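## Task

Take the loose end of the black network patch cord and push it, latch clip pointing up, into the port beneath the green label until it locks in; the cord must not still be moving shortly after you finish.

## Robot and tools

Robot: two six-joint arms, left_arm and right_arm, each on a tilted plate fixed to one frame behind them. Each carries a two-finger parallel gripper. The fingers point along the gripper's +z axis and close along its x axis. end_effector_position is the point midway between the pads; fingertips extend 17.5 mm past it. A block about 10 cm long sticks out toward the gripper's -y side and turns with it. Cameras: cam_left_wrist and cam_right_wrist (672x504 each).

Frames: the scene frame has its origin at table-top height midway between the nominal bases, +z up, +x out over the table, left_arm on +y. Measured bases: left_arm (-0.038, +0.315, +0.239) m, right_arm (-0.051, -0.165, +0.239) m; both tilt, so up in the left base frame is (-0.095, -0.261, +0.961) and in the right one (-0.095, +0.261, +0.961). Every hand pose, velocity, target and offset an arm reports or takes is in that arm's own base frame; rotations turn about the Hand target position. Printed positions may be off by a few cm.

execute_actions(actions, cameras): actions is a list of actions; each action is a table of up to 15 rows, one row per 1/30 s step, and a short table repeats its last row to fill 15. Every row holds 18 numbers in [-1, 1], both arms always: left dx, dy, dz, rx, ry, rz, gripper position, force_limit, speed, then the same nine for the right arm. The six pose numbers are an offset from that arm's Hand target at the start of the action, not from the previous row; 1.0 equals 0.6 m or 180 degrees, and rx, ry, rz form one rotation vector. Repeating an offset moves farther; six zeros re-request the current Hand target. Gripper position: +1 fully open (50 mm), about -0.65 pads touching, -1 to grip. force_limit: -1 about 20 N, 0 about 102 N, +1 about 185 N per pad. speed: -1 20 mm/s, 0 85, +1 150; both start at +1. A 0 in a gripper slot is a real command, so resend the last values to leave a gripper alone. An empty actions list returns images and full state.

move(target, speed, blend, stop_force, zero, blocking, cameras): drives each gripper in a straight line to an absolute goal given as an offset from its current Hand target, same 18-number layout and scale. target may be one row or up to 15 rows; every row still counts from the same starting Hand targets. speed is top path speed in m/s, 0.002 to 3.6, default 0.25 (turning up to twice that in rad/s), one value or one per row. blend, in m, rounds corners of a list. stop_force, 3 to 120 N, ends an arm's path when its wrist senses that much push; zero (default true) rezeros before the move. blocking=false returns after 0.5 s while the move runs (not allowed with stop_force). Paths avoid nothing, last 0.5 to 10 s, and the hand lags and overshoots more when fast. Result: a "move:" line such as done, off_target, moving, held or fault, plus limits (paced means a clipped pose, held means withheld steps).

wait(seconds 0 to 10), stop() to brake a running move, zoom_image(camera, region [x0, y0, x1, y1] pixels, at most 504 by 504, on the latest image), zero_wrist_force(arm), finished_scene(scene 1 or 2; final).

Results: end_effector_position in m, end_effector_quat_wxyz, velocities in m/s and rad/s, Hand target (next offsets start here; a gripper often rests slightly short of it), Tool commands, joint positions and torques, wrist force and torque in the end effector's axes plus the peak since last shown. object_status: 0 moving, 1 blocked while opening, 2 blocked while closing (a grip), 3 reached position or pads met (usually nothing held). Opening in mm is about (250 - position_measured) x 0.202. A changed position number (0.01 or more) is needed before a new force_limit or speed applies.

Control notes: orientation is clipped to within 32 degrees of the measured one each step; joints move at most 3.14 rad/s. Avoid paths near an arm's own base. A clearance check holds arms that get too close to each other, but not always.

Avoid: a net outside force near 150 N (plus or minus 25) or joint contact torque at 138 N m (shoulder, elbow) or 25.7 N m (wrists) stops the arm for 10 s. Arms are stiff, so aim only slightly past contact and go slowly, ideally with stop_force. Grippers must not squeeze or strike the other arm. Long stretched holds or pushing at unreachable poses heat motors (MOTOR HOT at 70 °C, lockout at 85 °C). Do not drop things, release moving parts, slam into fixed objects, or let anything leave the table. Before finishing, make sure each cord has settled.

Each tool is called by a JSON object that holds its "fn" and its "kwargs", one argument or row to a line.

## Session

{"fn": "execute_actions", "kwargs": {
  "actions": []
}}

Scene clock: 0.00 s.
left_arm: end_effector_position=(+0.7641, +0.1577, +0.2719) position_measured=3 object_status=3 end_effector_quat_wxyz=(+0.119, -0.667, +0.731, +0.079) | right_arm: end_effector_position=(+0.7587, +0.1882, -0.0938) position_measured=3 object_status=3 end_effector_quat_wxyz=(+0.286, +0.945, +0.131, +0.089)
Joint positions: left_arm=[-0.063 -0.948 0.93 4.678 -1.289 3.179] | right_arm=[3.75 -2.582 -1.276 -0.971 0.973 1.94]
Joint velocities: within noise
Joint torques (N m): no reading
Wrist force (N): no reading
Wrist torque (N m): no reading
Wrist force, peak (N): no reading
Hand target: left_arm +0.7641, +0.1577, +0.2719; +0.119, -0.667, +0.731, +0.079 | right_arm +0.7587, +0.1882, -0.0938; +0.286, +0.945, +0.131, +0.089
Tool commands: left_gripper/position=+1.0 left_gripper/force_limit=+1.0 left_gripper/speed=+1.0 right_gripper/position=+1.0 right_gripper/force_limit=+1.0 right_gripper/speed=+1.0

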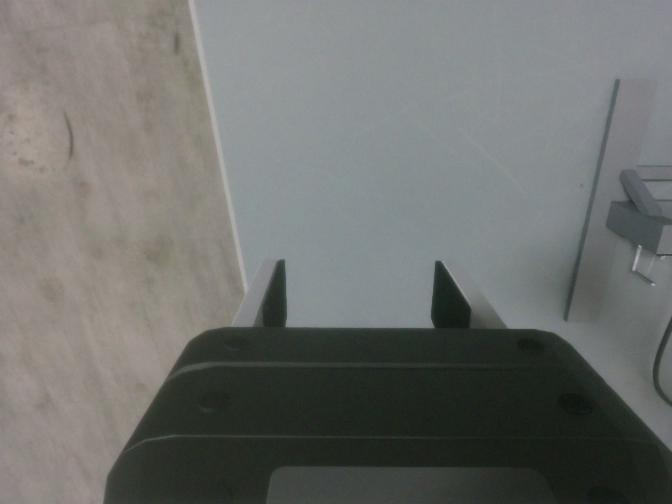

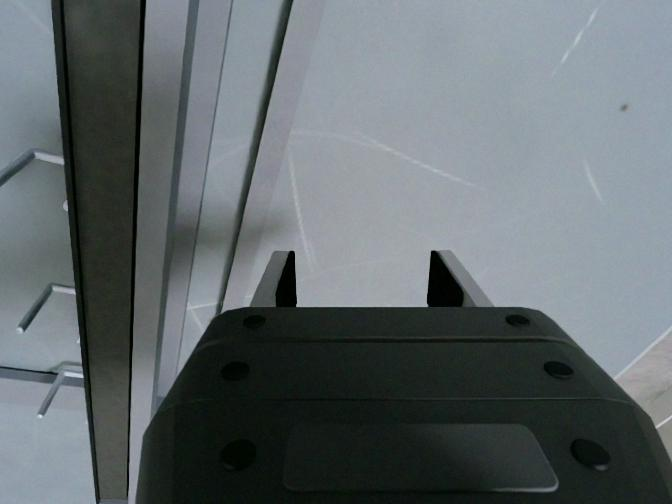

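{"fn": "move", "kwargs": {
  "target": [0,0,0,0,0,0,1,1,1,-0.032,0.087,0.32,0,0,0,1,1,1],
  "cameras": ["all"]
}}

{"fn": "move", "kwargs": {
  "target": [-0.3,-0.2,0,0,0,0,1,1,1,-0.3,-0.4,0,0,0,0,1,1,1],
  "cameras": ["all"]
}}

Scene clock: 9.67 s.
left_arm: end_effector_position=(+0.7641, +0.1577, +0.2719) position_measured=3 object_status=3 end_effector_quat_wxyz=(+0.119, -0.667, +0.731, +0.079) | right_arm: end_effector_position=(+0.7395, +0.2404, +0.0981) position_measured=3 object_status=3 end_effector_quat_wxyz=(+0.286, +0.945, +0.131, +0.089)
Joint positions: left_arm=[-0.063 -0.948 0.93 4.678 -1.289 3.179] | right_arm=[3.82 -2.344 -1.162 -1.37 0.982 2.024]
Joint torques (N m): left_arm=[-13.38 -47.83 -22.59 -2.86 0.13 0.13] | right_arm=[28.07 59.66 31.36 1.56 0.84 1.04]
Wrist force (N): left_arm=[0.2 0.2 -0.1] | right_arm=[-0.4 0.1 -0.1]
Wrist torque (N m): left_arm=[0.02 -0.03 0.00] | right_arm=[0.00 0.05 -0.09]
Wrist force, peak (N): left_arm=[0.2 0.6 0.2] | right_arm=[-0.1 1.1 -2.4]
Hand target: left_arm +0.7641, +0.1577, +0.2719; +0.119, -0.667, +0.731, +0.079 | right_arm +0.7395, +0.2404, +0.0982; +0.286, +0.945, +0.131, +0.089
Off the commanded pose: left_arm 0.000 m, 0 deg | right_arm 0.000 m, 0 deg.
move: done

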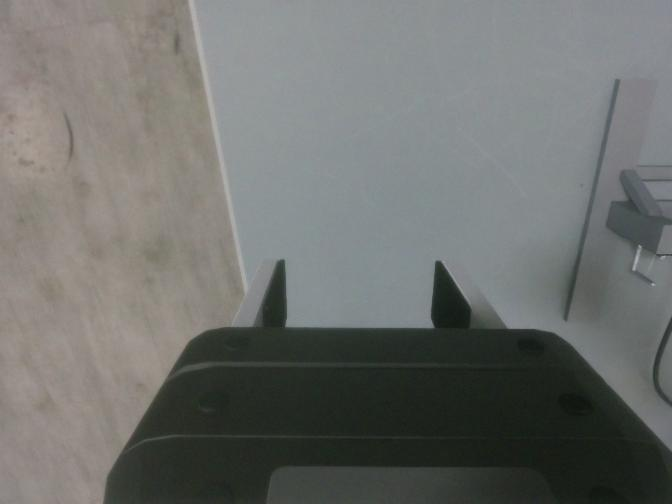

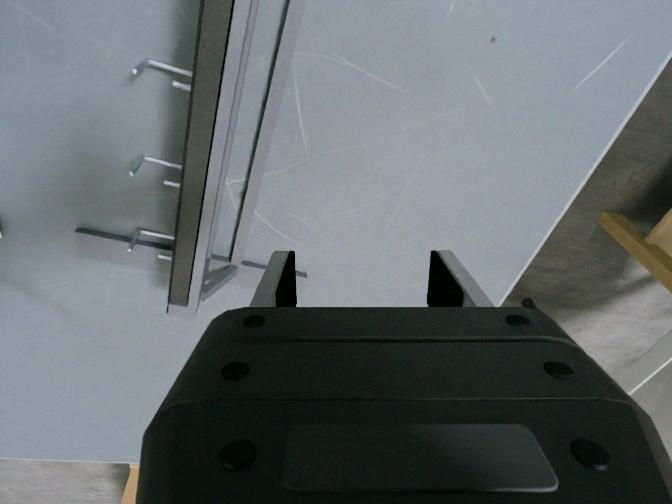

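Scene clock: 11.43 s.
left_arm: end_effector_position=(+0.5841, +0.0377, +0.2719) position_measured=3 object_status=3 end_effector_quat_wxyz=(+0.119, -0.667, +0.731, +0.079) | right_arm: end_effector_position=(+0.5595, +0.0005, +0.0982) position_measured=3 object_status=3 end_effector_quat_wxyz=(+0.286, +0.945, +0.131, +0.089)
Joint positions: left_arm=[-0.296 -1.419 1.574 4.572 -1.284 2.936] | right_arm=[3.668 -1.813 -2.047 -0.913 0.965 1.841]
Joint torques (N m): left_arm=[-19.97 -40.92 -9.93 -0.84 2.38 -1.64] | right_arm=[1.84 37.37 11.47 4.59 -2.18 -1.85]
Wrist force (N): left_arm=[0.1 0.2 0.5] | right_arm=[0.0 0.2 -0.2]
Wrist torque (N m): left_arm=[0.02 0.00 0.11] | right_arm=[0.04 -0.02 0.01]
Wrist force, peak (N): left_arm=[0.7 1.7 -0.3] | right_arm=[-2.1 1.3 0.9]
Hand target: left_arm +0.5841, +0.0377, +0.2719; +0.119, -0.667, +0.731, +0.079 | right_arm +0.5595, +0.0004, +0.0982; +0.286, +0.945, +0.131, +0.089
Off the commanded pose: left_arm 0.000 m, 0 deg | right_arm 0.000 m, 0 deg.
move: done

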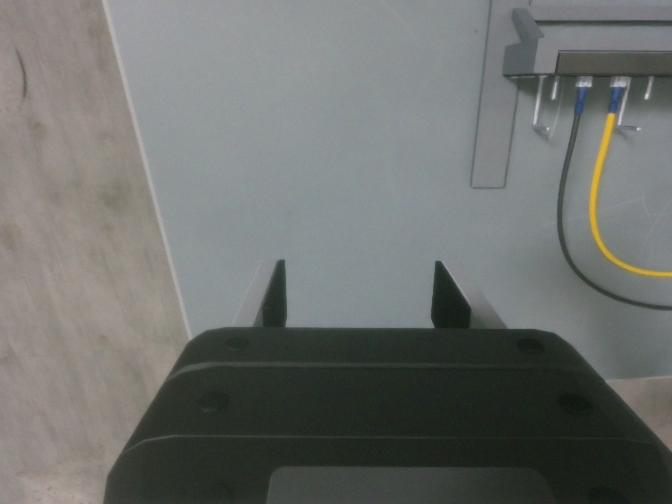

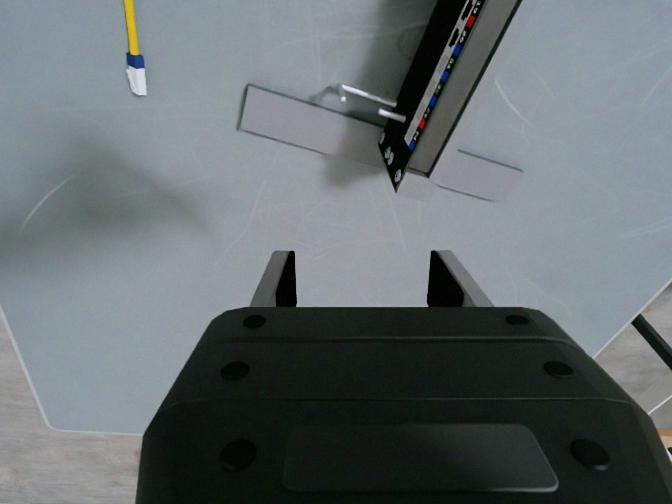

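{"fn": "move", "kwargs": {
  "target": [0,0,0,0,0,0,1,1,1,-0.279,0.208,0.124,0,0,0,1,1,1],
  "cameras": ["cam_right_wrist"]
}}

Scene clock: 15.30 s.
left_arm: end_effector_position=(+0.5841, +0.0377, +0.2719) position_measured=3 object_status=3 end_effector_quat_wxyz=(+0.119, -0.667, +0.731, +0.079) | right_arm: end_effector_position=(+0.3921, +0.1252, +0.1726) position_measured=3 object_status=3 end_effector_quat_wxyz=(+0.286, +0.945, +0.131, +0.089)
Joint positions: left_arm=[-0.296 -1.419 1.574 4.572 -1.284 2.935] | right_arm=[4.132 -1.447 -2.128 -1.487 1.063 2.378]
Joint torques (N m): left_arm=[-19.07 -39.41 -9.99 -0.94 2.28 -1.58] | right_arm=[17.95 20.42 31.21 1.33 0.75 1.09]
Wrist force (N): left_arm=[-0.3 -0.2 0.2] | right_arm=[0.0 0.0 0.2]
Wrist torque (N m): left_arm=[-0.04 0.06 0.11] | right_arm=[0.00 -0.02 -0.07]
Wrist force, peak (N): left_arm=[0.0 -0.6 0.2] | right_arm=[-1.0 -1.0 -1.8]
Hand target: left_arm +0.5841, +0.0377, +0.2719; +0.119, -0.667, +0.731, +0.079 | right_arm +0.3921, +0.1252, +0.1726; +0.286, +0.945, +0.131, +0.089
Off the commanded pose: left_arm 0.000 m, 0 deg | right_arm 0.000 m, 0 deg.
move: done
Images, in order (width x height): cam_right_wrist 672x504.

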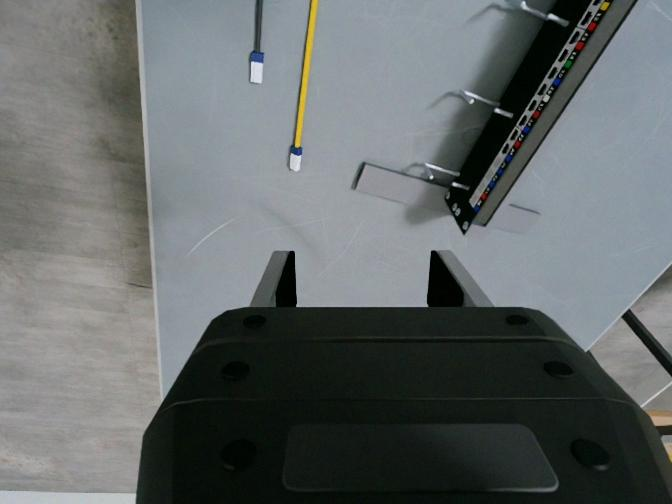

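{"fn": "zoom_image", "kwargs": {
  "camera": "cam_right_wrist",
  "region": [220, 30, 330, 180]
}}

{"fn": "zoom_image", "kwargs": {
  "camera": "cam_right_wrist",
  "region": [440, 0, 640, 240]
}}

Scaled by 3.360 from the camera's 672x504 image, which has a finer 960x720 frame.

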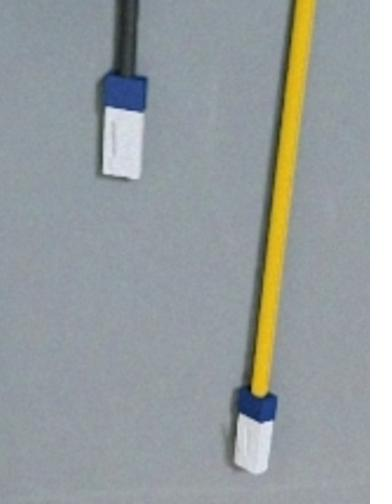

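Scaled by 2.100 from the camera's 672x504 image, which has a finer 960x720 frame.

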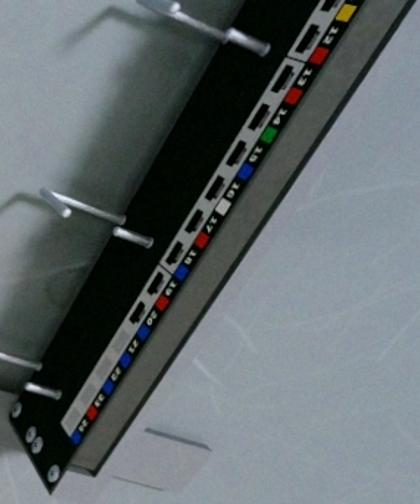

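{"fn": "move", "kwargs": {
  "target": [0,0,0,0,0,0,1,1,1,-0.006,-0.644,-0.058,0.372,-0.083,-0.113,1,1,1]
}}

{"fn": "move", "kwargs": {
  "target": [-0.387,-0.693,-0.634,-0.1154,-0.0884,0.5417,0.2,0,1,0,0,0,0,0,0,1,1,1],
  "cameras": ["all"]
}}

Scene clock: 41.13 s.
left_arm: end_effector_position=(+0.5841, +0.0377, +0.2719) position_measured=3 object_status=3 end_effector_quat_wxyz=(+0.119, -0.667, +0.731, +0.079) | right_arm: end_effector_position=(+0.3885, -0.2612, +0.1378) position_measured=3 object_status=3 end_effector_quat_wxyz=(-0.254, +0.934, -0.134, +0.212)
Joint positions: left_arm=[-0.296 -1.419 1.574 4.572 -1.284 2.935] | right_arm=[2.495 -1.676 -2.19 -0.696 2.231 1.262]
Joint torques (N m): left_arm=[-20.06 -39.82 -10.96 -1.8 2.29 -1.7] | right_arm=[-7.67 21.33 22.9 1.48 2.89 -1.59]
Wrist force (N): left_arm=[-0.2 0.2 0.3] | right_arm=[-0.4 0.1 3.1]
Wrist torque (N m): left_arm=[0.03 0.04 0.11] | right_arm=[-0.11 0.19 0.27]
Wrist force, peak (N): left_arm=[0.5 0.1 0.1] | right_arm=[-0.6 0.1 3.2]
Hand target: left_arm +0.5841, +0.0377, +0.2719; +0.119, -0.667, +0.731, +0.079 | right_arm +0.3885, -0.2612, +0.1378; -0.254, +0.934, -0.134, +0.212
Off the commanded pose: left_arm 0.000 m, 0 deg | right_arm 0.000 m, 0 deg.
move: done

Scene clock: 45.23 s.
left_arm: end_effector_position=(+0.3519, -0.3781, -0.1084) position_measured=123 object_status=3 end_effector_quat_wxyz=(+0.000, +0.998, +0.033, +0.058) | right_arm: end_effector_position=(+0.3885, -0.2612, +0.1378) position_measured=3 object_status=3 end_effector_quat_wxyz=(-0.254, +0.934, -0.134, +0.212)
Joint positions: left_arm=[-1.138 -0.965 2.178 3.453 -1.464 0.369] | right_arm=[2.495 -1.676 -2.19 -0.696 2.231 1.262]
Joint torques (N m): left_arm=[-20.51 -19.56 -25.52 -5.45 2.07 -1.72] | right_arm=[-7.19 22.47 23.06 1.6 3.07 -1.6]
Wrist force (N): left_arm=[-0.1 0.6 0.7] | right_arm=[-0.5 0.1 3.0]
Wrist torque (N m): left_arm=[0.08 0.04 0.06] | right_arm=[-0.09 0.20 0.27]
Wrist force, peak (N): left_arm=[-1.0 1.8 1.5] | right_arm=[-0.5 0.0 3.2]
Hand target: left_arm +0.3519, -0.3781, -0.1085; +0.000, +0.998, +0.033, +0.058 | right_arm +0.3885, -0.2612, +0.1378; -0.254, +0.934, -0.134, +0.212
Off the commanded pose: left_arm 0.000 m, 0 deg | right_arm 0.000 m, 0 deg.
move: done

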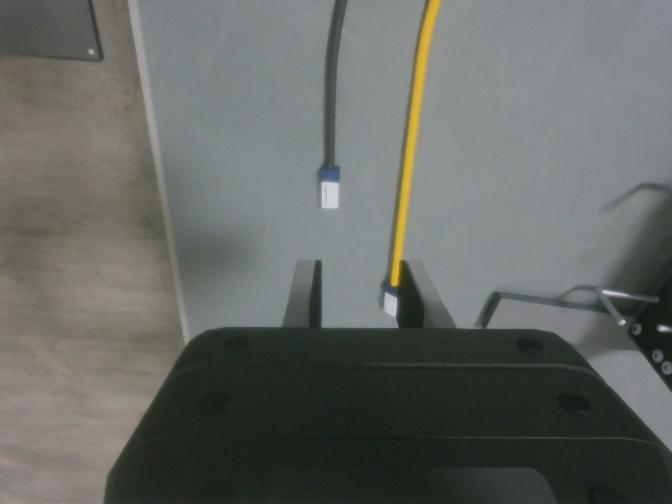

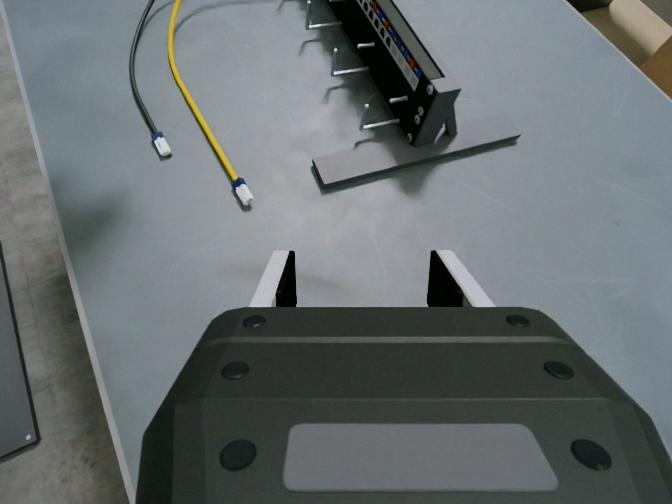

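{"fn": "zoom_image", "kwargs": {
  "camera": "cam_left_wrist",
  "region": [290, 140, 420, 330]
}}

{"fn": "zoom_image", "kwargs": {
  "camera": "cam_right_wrist",
  "region": [130, 110, 280, 220]
}}

Scaled by 2.653 from the camera's 672x504 image, which has a finer 960x720 frame.

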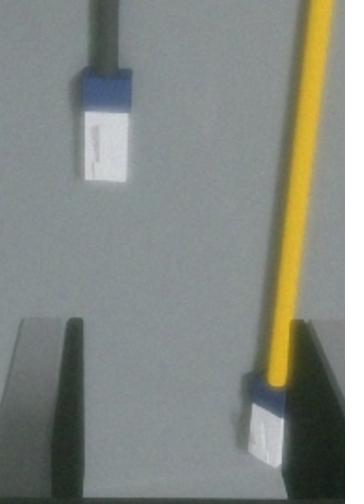

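Scaled by 3.360 from the camera's 672x504 image, which has a finer 960x720 frame.

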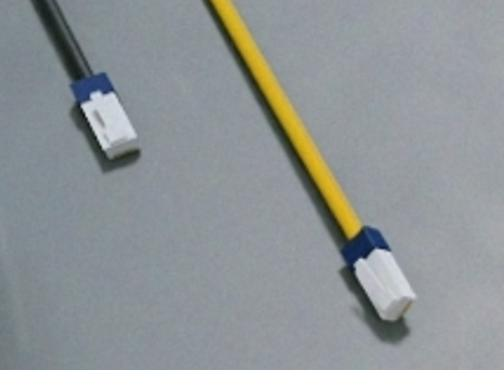

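{"fn": "move", "kwargs": {
  "target": [0,0.0075,-0.206,0.0826,0.0057,0.0097,0.2,0,1,0,0,0,0,0,0,1,1,1],
  "speed": 0.15,
  "cameras": ["cam_left_wrist"]
}}

{"fn": "zoom_image", "kwargs": {
  "camera": "cam_left_wrist",
  "region": [280, 170, 440, 330]
}}

Scene clock: 65.53 s.
left_arm: end_effector_position=(+0.3519, -0.3736, -0.2320) position_measured=123 object_status=3 end_effector_quat_wxyz=(-0.130, +0.989, +0.041, +0.053) | right_arm: end_effector_position=(+0.3885, -0.2612, +0.1378) position_measured=3 object_status=3 end_effector_quat_wxyz=(-0.254, +0.934, -0.134, +0.212)
Joint positions: left_arm=[-1.177 -0.645 1.968 3.6 -1.382 0.291] | right_arm=[2.495 -1.676 -2.19 -0.696 2.231 1.262]
Joint torques (N m): left_arm=[-21.71 -25.99 -22.89 -1.04 2.37 -1.87] | right_arm=[-7.15 22.68 23.42 1.56 3 -1.64]
Wrist force (N): left_arm=[-0.2 -0.6 0.3] | right_arm=[-0.7 0.1 3.2]
Wrist torque (N m): left_arm=[-0.10 0.03 0.13] | right_arm=[-0.10 0.23 0.27]
Wrist force, peak (N): left_arm=[0.0 0.6 1.8] | right_arm=[-0.7 0.1 3.2]
Hand target: left_arm +0.3519, -0.3736, -0.2321; -0.130, +0.989, +0.041, +0.053 | right_arm +0.3885, -0.2612, +0.1378; -0.254, +0.934, -0.134, +0.212
Off the commanded pose: left_arm 0.000 m, 0 deg | right_arm 0.000 m, 0 deg.
move: done
Images, in order (width x height): cam_left_wrist 672x504.

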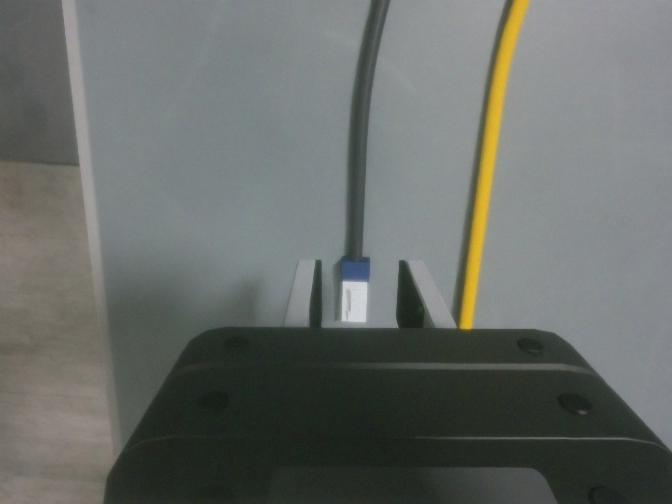

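Scaled by 3.150 from the camera's 672x504 image, which has a finer 960x720 frame.

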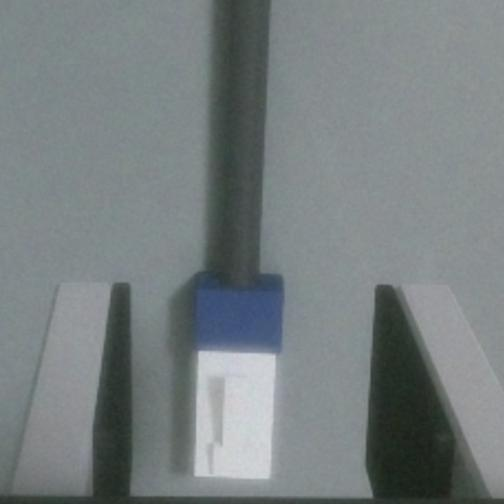

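{"fn": "move", "kwargs": {
  "target": [0.0102,0.0197,-0.0977,0,0,0,0.2,0,1,0,0,0,0,0,0,1,1,1],
  "speed": 0.05,
  "stop_force": 8,
  "cameras": ["cam_left_wrist"]
}}

{"fn": "zoom_image", "kwargs": {
  "camera": "cam_left_wrist",
  "region": [280, 220, 440, 335]
}}

Scene clock: 72.87 s.
left_arm: end_effector_position=(+0.3580, -0.3618, -0.2907) position_measured=123 object_status=3 end_effector_quat_wxyz=(-0.130, +0.989, +0.041, +0.053) | right_arm: end_effector_position=(+0.3885, -0.2612, +0.1378) position_measured=3 object_status=3 end_effector_quat_wxyz=(-0.254, +0.934, -0.134, +0.212)
Joint positions: left_arm=[-1.158 -0.501 1.926 3.495 -1.378 0.311] | right_arm=[2.495 -1.676 -2.19 -0.696 2.231 1.262]
Joint torques (N m): left_arm=[-3.3 -29.33 -20.45 -4.92 2.46 2.19] | right_arm=[-7.88 22.8 23.17 1.66 3.02 -1.7]
Wrist force (N): left_arm=[0.2 0.0 0.3] | right_arm=[-0.4 0.0 2.8]
Wrist torque (N m): left_arm=[0.01 -0.02 0.01] | right_arm=[-0.12 0.18 0.27]
Wrist force, peak (N): left_arm=[0.5 0.0 0.7] | right_arm=[-0.5 0.1 3.2]
Hand target: left_arm +0.3580, -0.3618, -0.2907; -0.130, +0.989, +0.041, +0.053 | right_arm +0.3885, -0.2612, +0.1378; -0.254, +0.934, -0.134, +0.212
Off the commanded pose: left_arm 0.000 m, 0 deg | right_arm 0.000 m, 0 deg.
move: done
Images, in order (width x height): cam_left_wrist 672x504.

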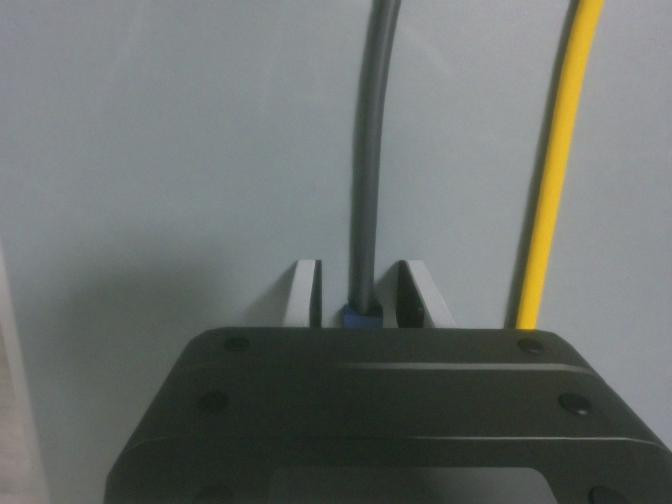

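Scaled by 3.150 from the camera's 672x504 image, which has a finer 960x720 frame.

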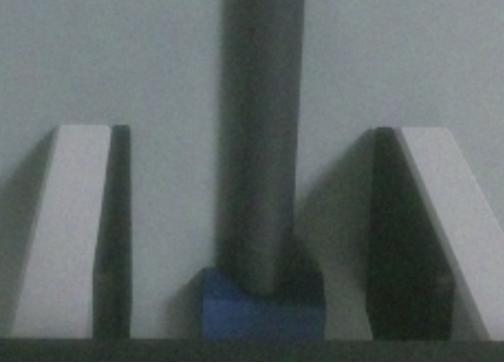

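{"fn": "move", "kwargs": {
  "target": [
    [0.0006,-0.0083,0,0,0,0,0.2,0,1,0,0,0,0,0,0,1,1,1],
    [0.0006,-0.0083,0,0,0,0,-1,-0.5,-0.8,0,0,0,0,0,0,1,1,1]
  ],
  "speed": 0.05
}}

{"fn": "move", "kwargs": {
  "target": [-0.0157,-0.0435,0.16,0,0,0,-1,-0.5,-0.8,0,0,0,0,0,0,1,1,1],
  "speed": 0.1,
  "cameras": ["all"]
}}

{"fn": "zoom_image", "kwargs": {
  "camera": "cam_left_wrist",
  "region": [300, 250, 420, 335]
}}

{"fn": "zoom_image", "kwargs": {
  "camera": "cam_right_wrist",
  "region": [100, 60, 300, 240]
}}

Scene clock: 79.20 s.
left_arm: end_effector_position=(+0.3584, -0.3667, -0.2907) position_measured=194 object_status=2 end_effector_quat_wxyz=(-0.130, +0.989, +0.041, +0.053) | right_arm: end_effector_position=(+0.3885, -0.2612, +0.1378) position_measured=3 object_status=3 end_effector_quat_wxyz=(-0.254, +0.934, -0.134, +0.212)
Joint positions: left_arm=[-1.161 -0.5 1.914 3.506 -1.379 0.307] | right_arm=[2.495 -1.676 -2.19 -0.696 2.231 1.262]
Joint torques (N m): left_arm=[-23.54 -30.04 -21.36 -0.8 -2.44 -1.64] | right_arm=[-7.79 22.77 23.04 1.62 2.93 -1.57]
Wrist force (N): left_arm=[0.2 -0.3 0.2] | right_arm=[-0.5 0.0 3.0]
Wrist torque (N m): left_arm=[-0.04 -0.03 0.13] | right_arm=[-0.11 0.20 0.27]
Wrist force, peak (N): left_arm=[0.6 -0.6 0.4] | right_arm=[-0.6 0.0 3.2]
Hand target: left_arm +0.3584, -0.3667, -0.2907; -0.130, +0.989, +0.041, +0.053 | right_arm +0.3885, -0.2612, +0.1378; -0.254, +0.934, -0.134, +0.212
Off the commanded pose: left_arm 0.000 m, 0 deg | right_arm 0.000 m, 0 deg.
move: done

Scene clock: 80.67 s.
left_arm: end_effector_position=(+0.3490, -0.3928, -0.1947) position_measured=194 object_status=2 end_effector_quat_wxyz=(-0.130, +0.989, +0.041, +0.053) | right_arm: end_effector_position=(+0.3885, -0.2612, +0.1378) position_measured=3 object_status=3 end_effector_quat_wxyz=(-0.254, +0.934, -0.134, +0.212)
Joint positions: left_arm=[-1.196 -0.726 1.953 3.7 -1.386 0.273] | right_arm=[2.495 -1.676 -2.19 -0.696 2.231 1.262]
Joint torques (N m): left_arm=[-21.69 -50.2 -0.3 -0.87 -2.47 -1.69] | right_arm=[-7.48 22.53 23.16 1.63 2.94 -1.59]
Wrist force (N): left_arm=[0.2 -0.3 0.2] | right_arm=[-0.3 0.1 2.9]
Wrist torque (N m): left_arm=[-0.05 -0.04 0.13] | right_arm=[-0.10 0.17 0.27]
Wrist force, peak (N): left_arm=[-0.3 -0.5 1.5] | right_arm=[-0.6 0.0 3.3]
Hand target: left_arm +0.3490, -0.3928, -0.1947; -0.130, +0.989, +0.041, +0.053 | right_arm +0.3885, -0.2612, +0.1378; -0.254, +0.934, -0.134, +0.212
Off the commanded pose: left_arm 0.000 m, 0 deg | right_arm 0.000 m, 0 deg.
move: done

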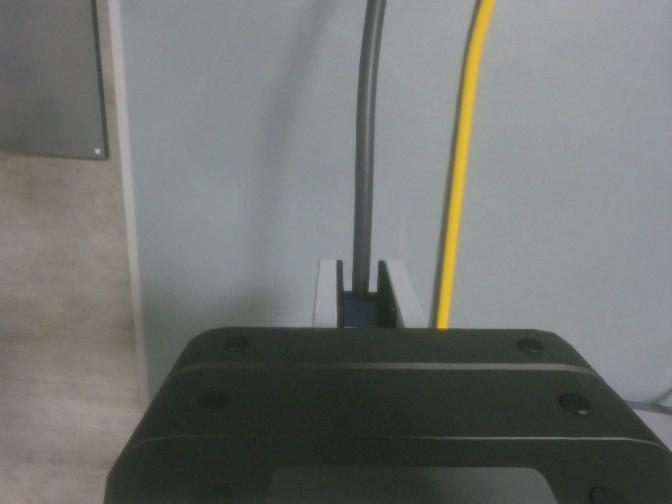

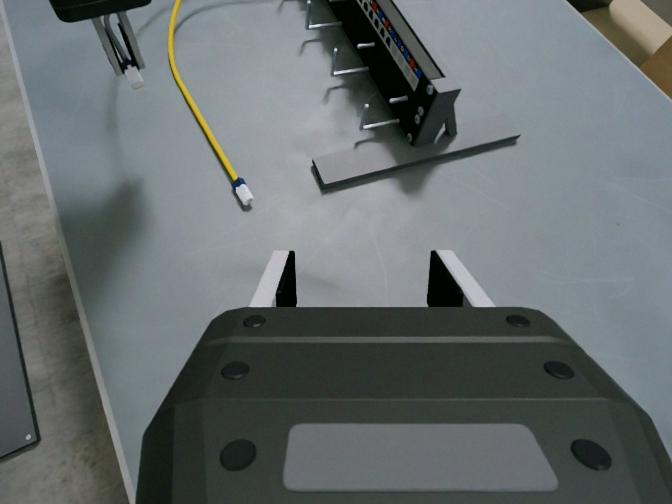

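Scaled by 4.200 from the camera's 672x504 image, which has a finer 960x720 frame.

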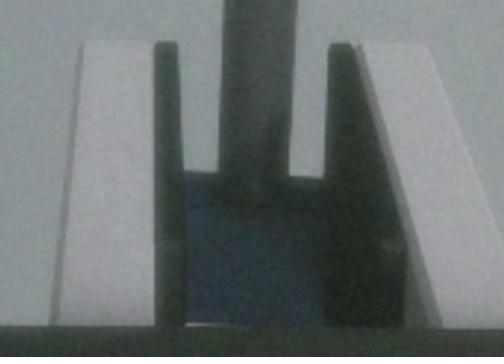

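Scaled by 2.520 from the camera's 672x504 image, which has a finer 960x720 frame.

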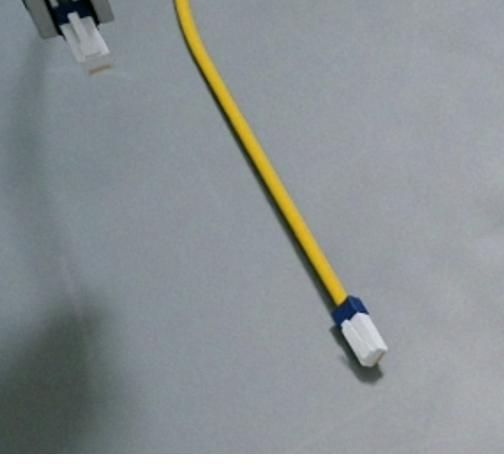

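{"fn": "move", "kwargs": {
  "target": [0.102,0.070,0.515,-0.0451,-0.1238,0.4559,-1,-0.5,-0.8,0,0,0,0,0,0,1,1,1],
  "speed": 0.15,
  "cameras": ["all"]
}}

Scene clock: 90.77 s.
left_arm: end_effector_position=(+0.4102, -0.3508, +0.1143) position_measured=194 object_status=2 end_effector_quat_wxyz=(-0.059, +0.699, +0.701, +0.127) | right_arm: end_effector_position=(+0.3885, -0.2612, +0.1378) position_measured=3 object_status=3 end_effector_quat_wxyz=(-0.254, +0.934, -0.134, +0.212)
Joint positions: left_arm=[-1.062 -1.303 1.811 4.391 -1.36 -1.084] | right_arm=[2.495 -1.676 -2.19 -0.696 2.231 1.262]
Joint torques (N m): left_arm=[-1.78 -36.59 -33.3 -1.01 2.13 -1.59] | right_arm=[-7.57 22.6 23.7 1.63 2.85 -1.48]
Wrist force (N): left_arm=[0.4 0.2 0.8] | right_arm=[-0.6 0.1 3.0]
Wrist torque (N m): left_arm=[-0.05 -0.04 0.17] | right_arm=[-0.10 0.22 0.26]
Wrist force, peak (N): left_arm=[-0.3 0.1 1.3] | right_arm=[-0.6 0.2 3.2]
Hand target: left_arm +0.4102, -0.3508, +0.1143; -0.059, +0.699, +0.701, +0.127 | right_arm +0.3885, -0.2612, +0.1378; -0.254, +0.934, -0.134, +0.212
Off the commanded pose: left_arm 0.000 m, 0 deg | right_arm 0.000 m, 0 deg.
move: done

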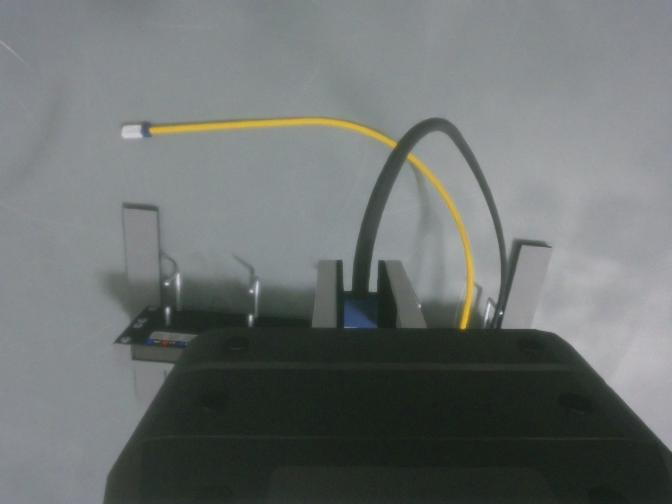

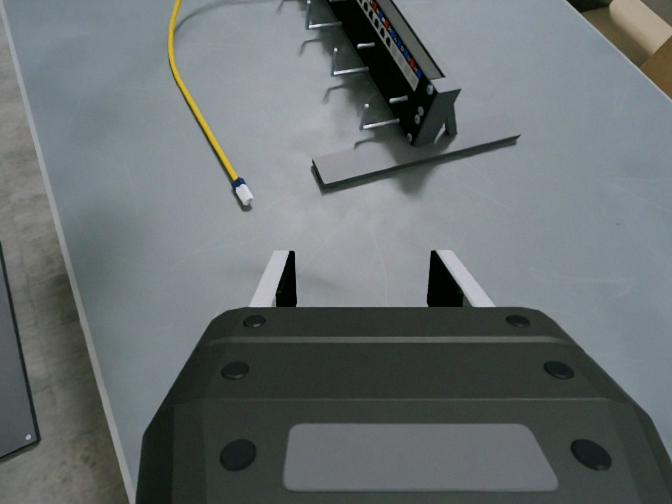

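{"fn": "move", "kwargs": {
  "target": [-0.184,-0.043,-0.17,0,0,0,-1,-0.5,-0.8,0,0,0,0,0,0,1,1,1],
  "speed": 0.15,
  "cameras": ["cam_left_wrist"]
}}

{"fn": "zoom_image", "kwargs": {
  "camera": "cam_left_wrist",
  "region": [50, 240, 330, 400]
}}

Scene clock: 99.43 s.
left_arm: end_effector_position=(+0.2998, -0.3766, +0.0124) position_measured=194 object_status=2 end_effector_quat_wxyz=(-0.059, +0.699, +0.701, +0.127) | right_arm: end_effector_position=(+0.3885, -0.2612, +0.1378) position_measured=3 object_status=3 end_effector_quat_wxyz=(-0.254, +0.934, -0.134, +0.212)
Joint positions: left_arm=[-1.274 -1.247 2.048 4.137 -1.404 -1.295] | right_arm=[2.495 -1.676 -2.19 -0.696 2.231 1.262]
Joint torques (N m): left_arm=[-20.38 -11.45 -8.74 -5.39 -3.06 -1.41] | right_arm=[-6.87 23.62 23.23 1.57 2.74 -1.54]
Wrist force (N): left_arm=[1.0 1.5 1.1] | right_arm=[-0.5 0.0 2.8]
Wrist torque (N m): left_arm=[-0.05 -0.03 0.21] | right_arm=[-0.11 0.20 0.27]
Wrist force, peak (N): left_arm=[0.9 2.0 -0.1] | right_arm=[-0.6 -0.1 3.2]
Hand target: left_arm +0.2998, -0.3766, +0.0123; -0.059, +0.699, +0.701, +0.127 | right_arm +0.3885, -0.2612, +0.1378; -0.254, +0.934, -0.134, +0.212
Off the commanded pose: left_arm 0.000 m, 0 deg | right_arm 0.000 m, 0 deg.
move: done
Images, in order (width x height): cam_left_wrist 672x504.

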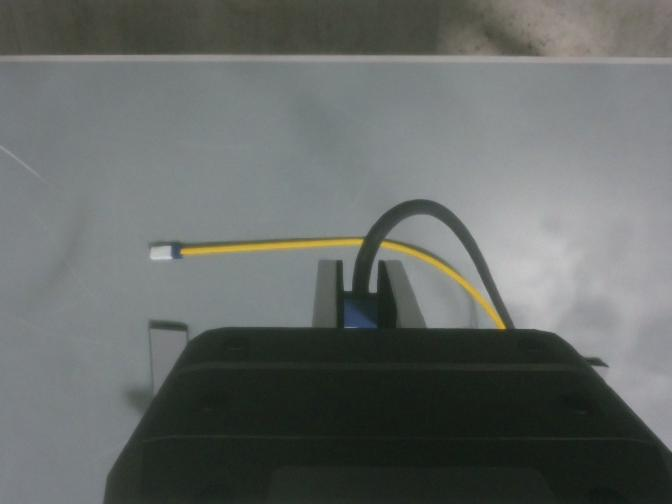

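Scaled by 1.800 from the camera's 672x504 image, which has a finer 960x720 frame.

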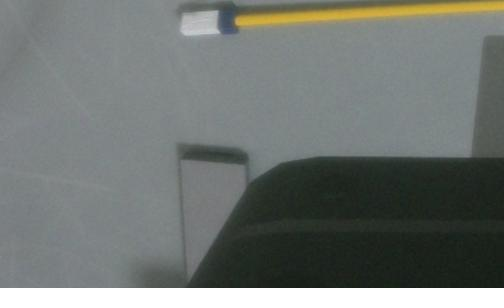

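{"fn": "move", "kwargs": {
  "target": [0.196,0.096,-0.024,0.0018,-0.107,-0.029,-1,-0.5,-0.8,0,0,0,0,0,0,1,1,1],
  "speed": 0.15,
  "cameras": ["cam_left_wrist"]
}}

{"fn": "zoom_image", "kwargs": {
  "camera": "cam_left_wrist",
  "region": [80, 220, 330, 360]
}}

{"fn": "zoom_image", "kwargs": {
  "camera": "cam_left_wrist",
  "region": [390, 220, 640, 360]
}}

Scene clock: 104.80 s.
left_arm: end_effector_position=(+0.4174, -0.3191, -0.0021) position_measured=194 object_status=2 end_effector_quat_wxyz=(+0.063, +0.699, +0.668, +0.246) | right_arm: end_effector_position=(+0.3885, -0.2612, +0.1378) position_measured=3 object_status=3 end_effector_quat_wxyz=(-0.254, +0.934, -0.134, +0.212)
Joint positions: left_arm=[-1.17 -1.194 2.184 3.786 -1.06 -1.141] | right_arm=[2.495 -1.676 -2.19 -0.696 2.231 1.262]
Joint torques (N m): left_arm=[-0.23 -13.09 -5.56 -5.1 3.03 2.25] | right_arm=[-6.49 23.09 22.96 1.61 2.79 -1.54]
Wrist force (N): left_arm=[0.3 0.9 0.6] | right_arm=[-0.6 -0.1 2.9]
Wrist torque (N m): left_arm=[0.13 -0.04 -0.10] | right_arm=[-0.12 0.21 0.27]
Wrist force, peak (N): left_arm=[1.1 1.7 1.4] | right_arm=[-0.6 0.1 3.2]
Hand target: left_arm +0.4174, -0.3190, -0.0021; +0.063, +0.699, +0.668, +0.246 | right_arm +0.3885, -0.2612, +0.1378; -0.254, +0.934, -0.134, +0.212
Off the commanded pose: left_arm 0.000 m, 0 deg | right_arm 0.000 m, 0 deg.
move: done
Images, in order (width x height): cam_left_wrist 672x504.

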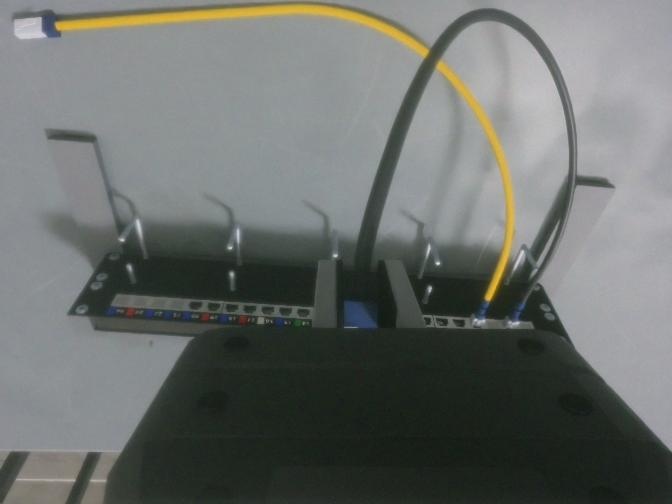

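Scaled by 2.016 from the camera's 672x504 image, which has a finer 960x720 frame.

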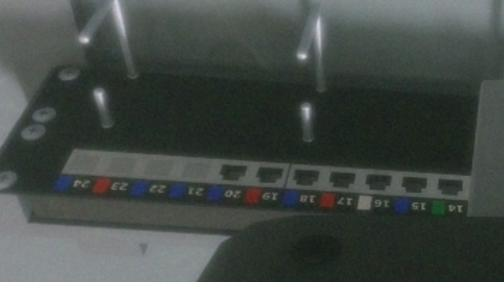

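Scaled by 2.016 from the camera's 672x504 image, which has a finer 960x720 frame.

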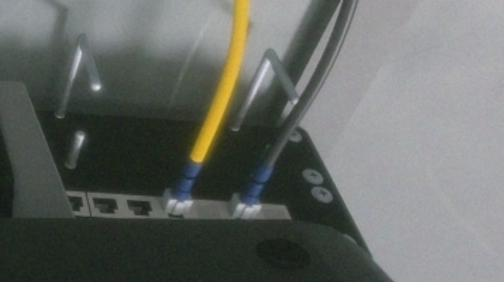

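{"fn": "move", "kwargs": {
  "target": [0.2387,0.0088,-0.2345,0.0067,0.1154,-0.0009,-1,-0.5,-0.8,0,0,0,0,0,0,1,1,1],
  "speed": 0.12
}}

{"fn": "move", "kwargs": {
  "target": [0,0,0,0,0,0,-1,-0.5,-0.8,0.046,0.267,-0.103,0.146,-0.06,0.055,1,1,1],
  "speed": 0.15,
  "cameras": ["all"]
}}

{"fn": "zoom_image", "kwargs": {
  "camera": "cam_right_wrist",
  "region": [300, 160, 420, 250]
}}

Scene clock: 128.10 s.
left_arm: end_effector_position=(+0.5606, -0.3138, -0.1428) position_measured=194 object_status=2 end_effector_quat_wxyz=(-0.066, +0.734, +0.665, +0.123) | right_arm: end_effector_position=(+0.3885, -0.2612, +0.1378) position_measured=3 object_status=3 end_effector_quat_wxyz=(-0.254, +0.934, -0.134, +0.212)
Joint positions: left_arm=[-0.822 -0.714 1.676 3.882 -1.323 -0.74] | right_arm=[2.495 -1.676 -2.19 -0.696 2.231 1.262]
Joint torques (N m): left_arm=[-5.7 -32.82 -27.45 -0.85 -2.44 2.22] | right_arm=[-7.13 23.37 22.85 1.64 2.78 -1.59]
Wrist force (N): left_arm=[0.0 0.1 0.4] | right_arm=[-0.6 -0.1 2.9]
Wrist torque (N m): left_arm=[0.05 -0.03 0.00] | right_arm=[-0.13 0.22 0.27]
Wrist force, peak (N): left_arm=[0.0 1.5 1.3] | right_arm=[-0.6 0.1 3.1]
Hand target: left_arm +0.5606, -0.3138, -0.1428; -0.066, +0.734, +0.665, +0.123 | right_arm +0.3885, -0.2612, +0.1378; -0.254, +0.934, -0.134, +0.212
Off the commanded pose: left_arm 0.000 m, 0 deg | right_arm 0.000 m, 0 deg.
move: done

Scene clock: 130.50 s.
left_arm: end_effector_position=(+0.5606, -0.3138, -0.1428) position_measured=194 object_status=2 end_effector_quat_wxyz=(-0.066, +0.734, +0.665, +0.123) | right_arm: end_effector_position=(+0.4161, -0.1010, +0.0760) position_measured=3 object_status=3 end_effector_quat_wxyz=(-0.488, +0.836, -0.074, +0.239)
Joint positions: left_arm=[-0.822 -0.714 1.676 3.882 -1.323 -0.74] | right_arm=[2.661 -2.03 -2.389 -0.151 2.715 1.36]
Joint torques (N m): left_arm=[-7.27 -31.79 -27.19 -0.85 -2.45 2.17] | right_arm=[13.35 24.05 -3.65 4.67 3.52 0.9]
Wrist force (N): left_arm=[0.3 -0.1 0.3] | right_arm=[-1.3 0.2 4.0]
Wrist torque (N m): left_arm=[0.00 -0.06 0.00] | right_arm=[-0.14 0.49 0.21]
Wrist force, peak (N): left_arm=[-0.5 -0.2 0.6] | right_arm=[-1.4 0.3 5.1]
Hand target: left_arm +0.5606, -0.3138, -0.1428; -0.066, +0.734, +0.665, +0.123 | right_arm +0.4161, -0.1010, +0.0760; -0.488, +0.836, -0.074, +0.239
Off the commanded pose: left_arm 0.000 m, 0 deg | right_arm 0.000 m, 0 deg.
move: done

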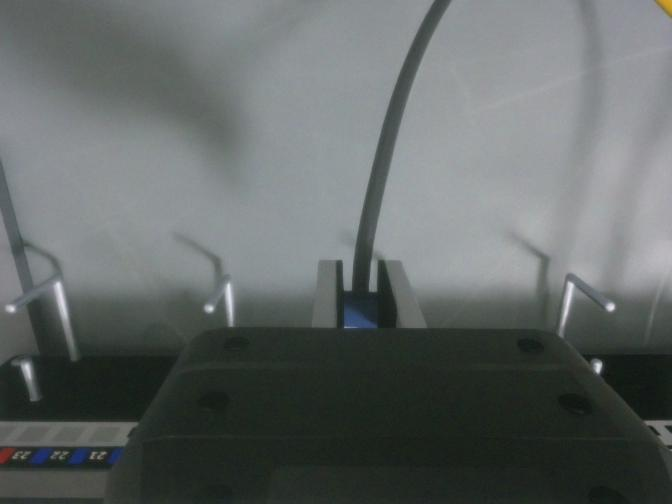

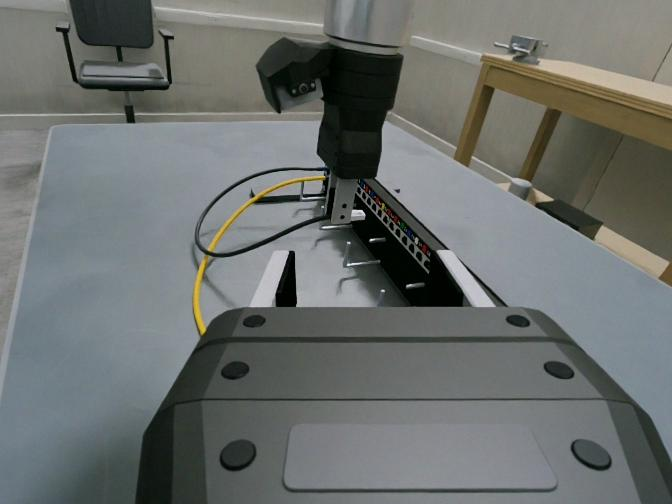

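Scaled by 4.200 from the camera's 672x504 image, which has a finer 960x720 frame.

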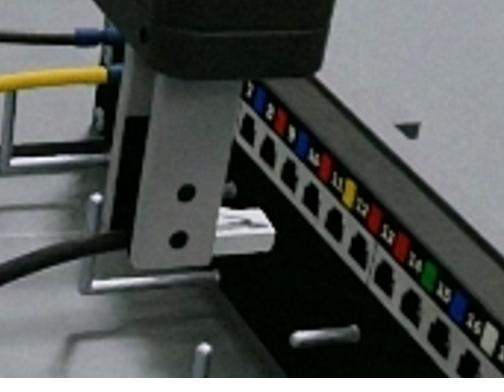

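{"fn": "zoom_image", "kwargs": {
  "camera": "cam_left_wrist",
  "region": [0, 400, 160, 500]
}}

{"fn": "zoom_image", "kwargs": {
  "camera": "cam_left_wrist",
  "region": [572, 400, 672, 470]
}}

{"fn": "zoom_image", "kwargs": {
  "camera": "cam_right_wrist",
  "region": [350, 200, 420, 250]
}}

Scaled by 3.150 from the camera's 672x504 image, which has a finer 960x720 frame.

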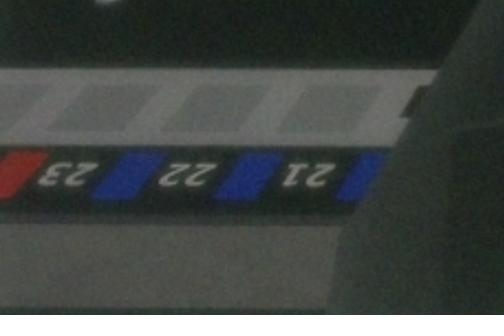

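Scaled by 5.040 from the camera's 672x504 image, which has a finer 960x720 frame.

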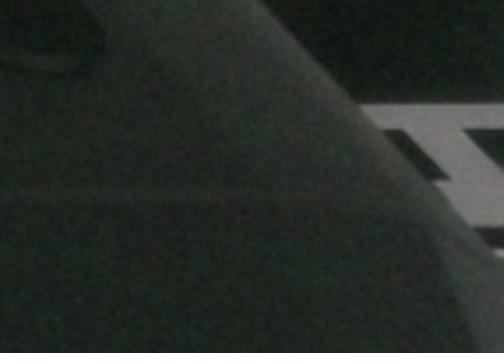

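Scaled by 7.200 from the camera's 672x504 image, which has a finer 960x720 frame.

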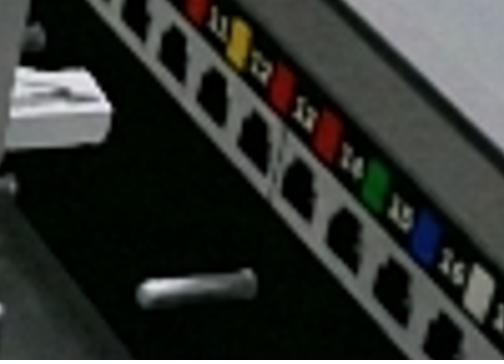

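{"fn": "move", "kwargs": {
  "target": [0.0457,0.0093,-0.0382,0,0,0,-1,-0.5,-0.8,0,0,0,0,0,0,1,1,1],
  "speed": 0.05,
  "cameras": ["all"]
}}

{"fn": "zoom_image", "kwargs": {
  "camera": "cam_right_wrist",
  "region": [350, 200, 420, 250]
}}

{"fn": "zoom_image", "kwargs": {
  "camera": "cam_left_wrist",
  "region": [0, 380, 200, 500]
}}

Scene clock: 148.73 s.
left_arm: end_effector_position=(+0.5880, -0.3082, -0.1657) position_measured=194 object_status=2 end_effector_quat_wxyz=(-0.066, +0.734, +0.665, +0.123) | right_arm: end_effector_position=(+0.4161, -0.1010, +0.0760) position_measured=3 object_status=3 end_effector_quat_wxyz=(-0.488, +0.836, -0.074, +0.239)
Joint positions: left_arm=[-0.786 -0.642 1.602 3.874 -1.318 -0.703] | right_arm=[2.661 -2.031 -2.389 -0.151 2.715 1.36]
Joint torques (N m): left_arm=[-6.35 -34.27 -28.43 -4.52 2.34 2.24] | right_arm=[13.55 24.06 -3.03 4.55 3.16 1.14]
Wrist force (N): left_arm=[-0.3 0.1 0.3] | right_arm=[-1.3 0.1 3.8]
Wrist torque (N m): left_arm=[0.05 0.02 -0.01] | right_arm=[-0.16 0.49 0.21]
Wrist force, peak (N): left_arm=[0.0 -1.0 0.2] | right_arm=[-1.2 0.0 4.3]
Hand target: left_arm +0.5880, -0.3082, -0.1657; -0.066, +0.734, +0.665, +0.123 | right_arm +0.4161, -0.1010, +0.0760; -0.488, +0.836, -0.074, +0.239
Off the commanded pose: left_arm 0.000 m, 0 deg | right_arm 0.000 m, 0 deg.
move: done

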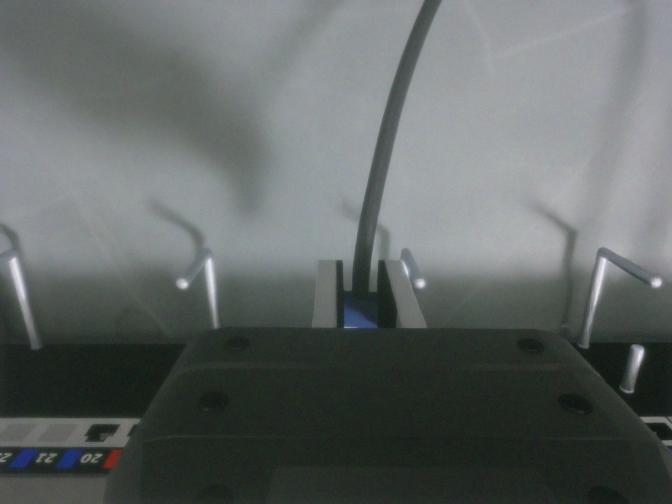

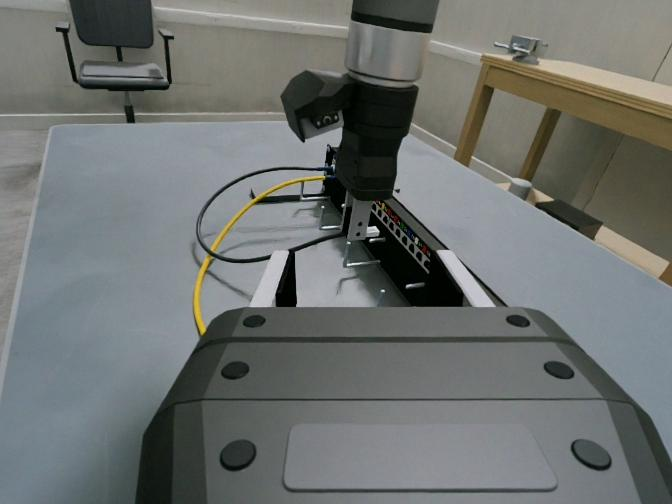

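Scaled by 7.200 from the camera's 672x504 image, which has a finer 960x720 frame.

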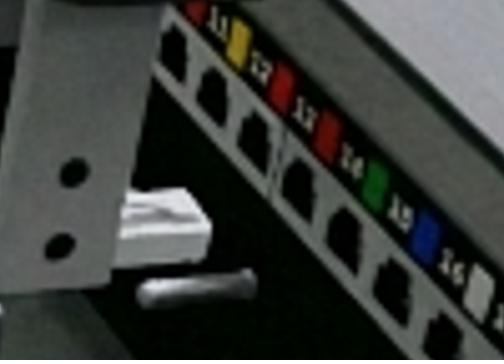

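Scaled by 2.520 from the camera's 672x504 image, which has a finer 960x720 frame.

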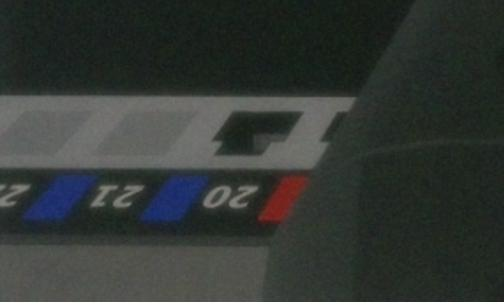

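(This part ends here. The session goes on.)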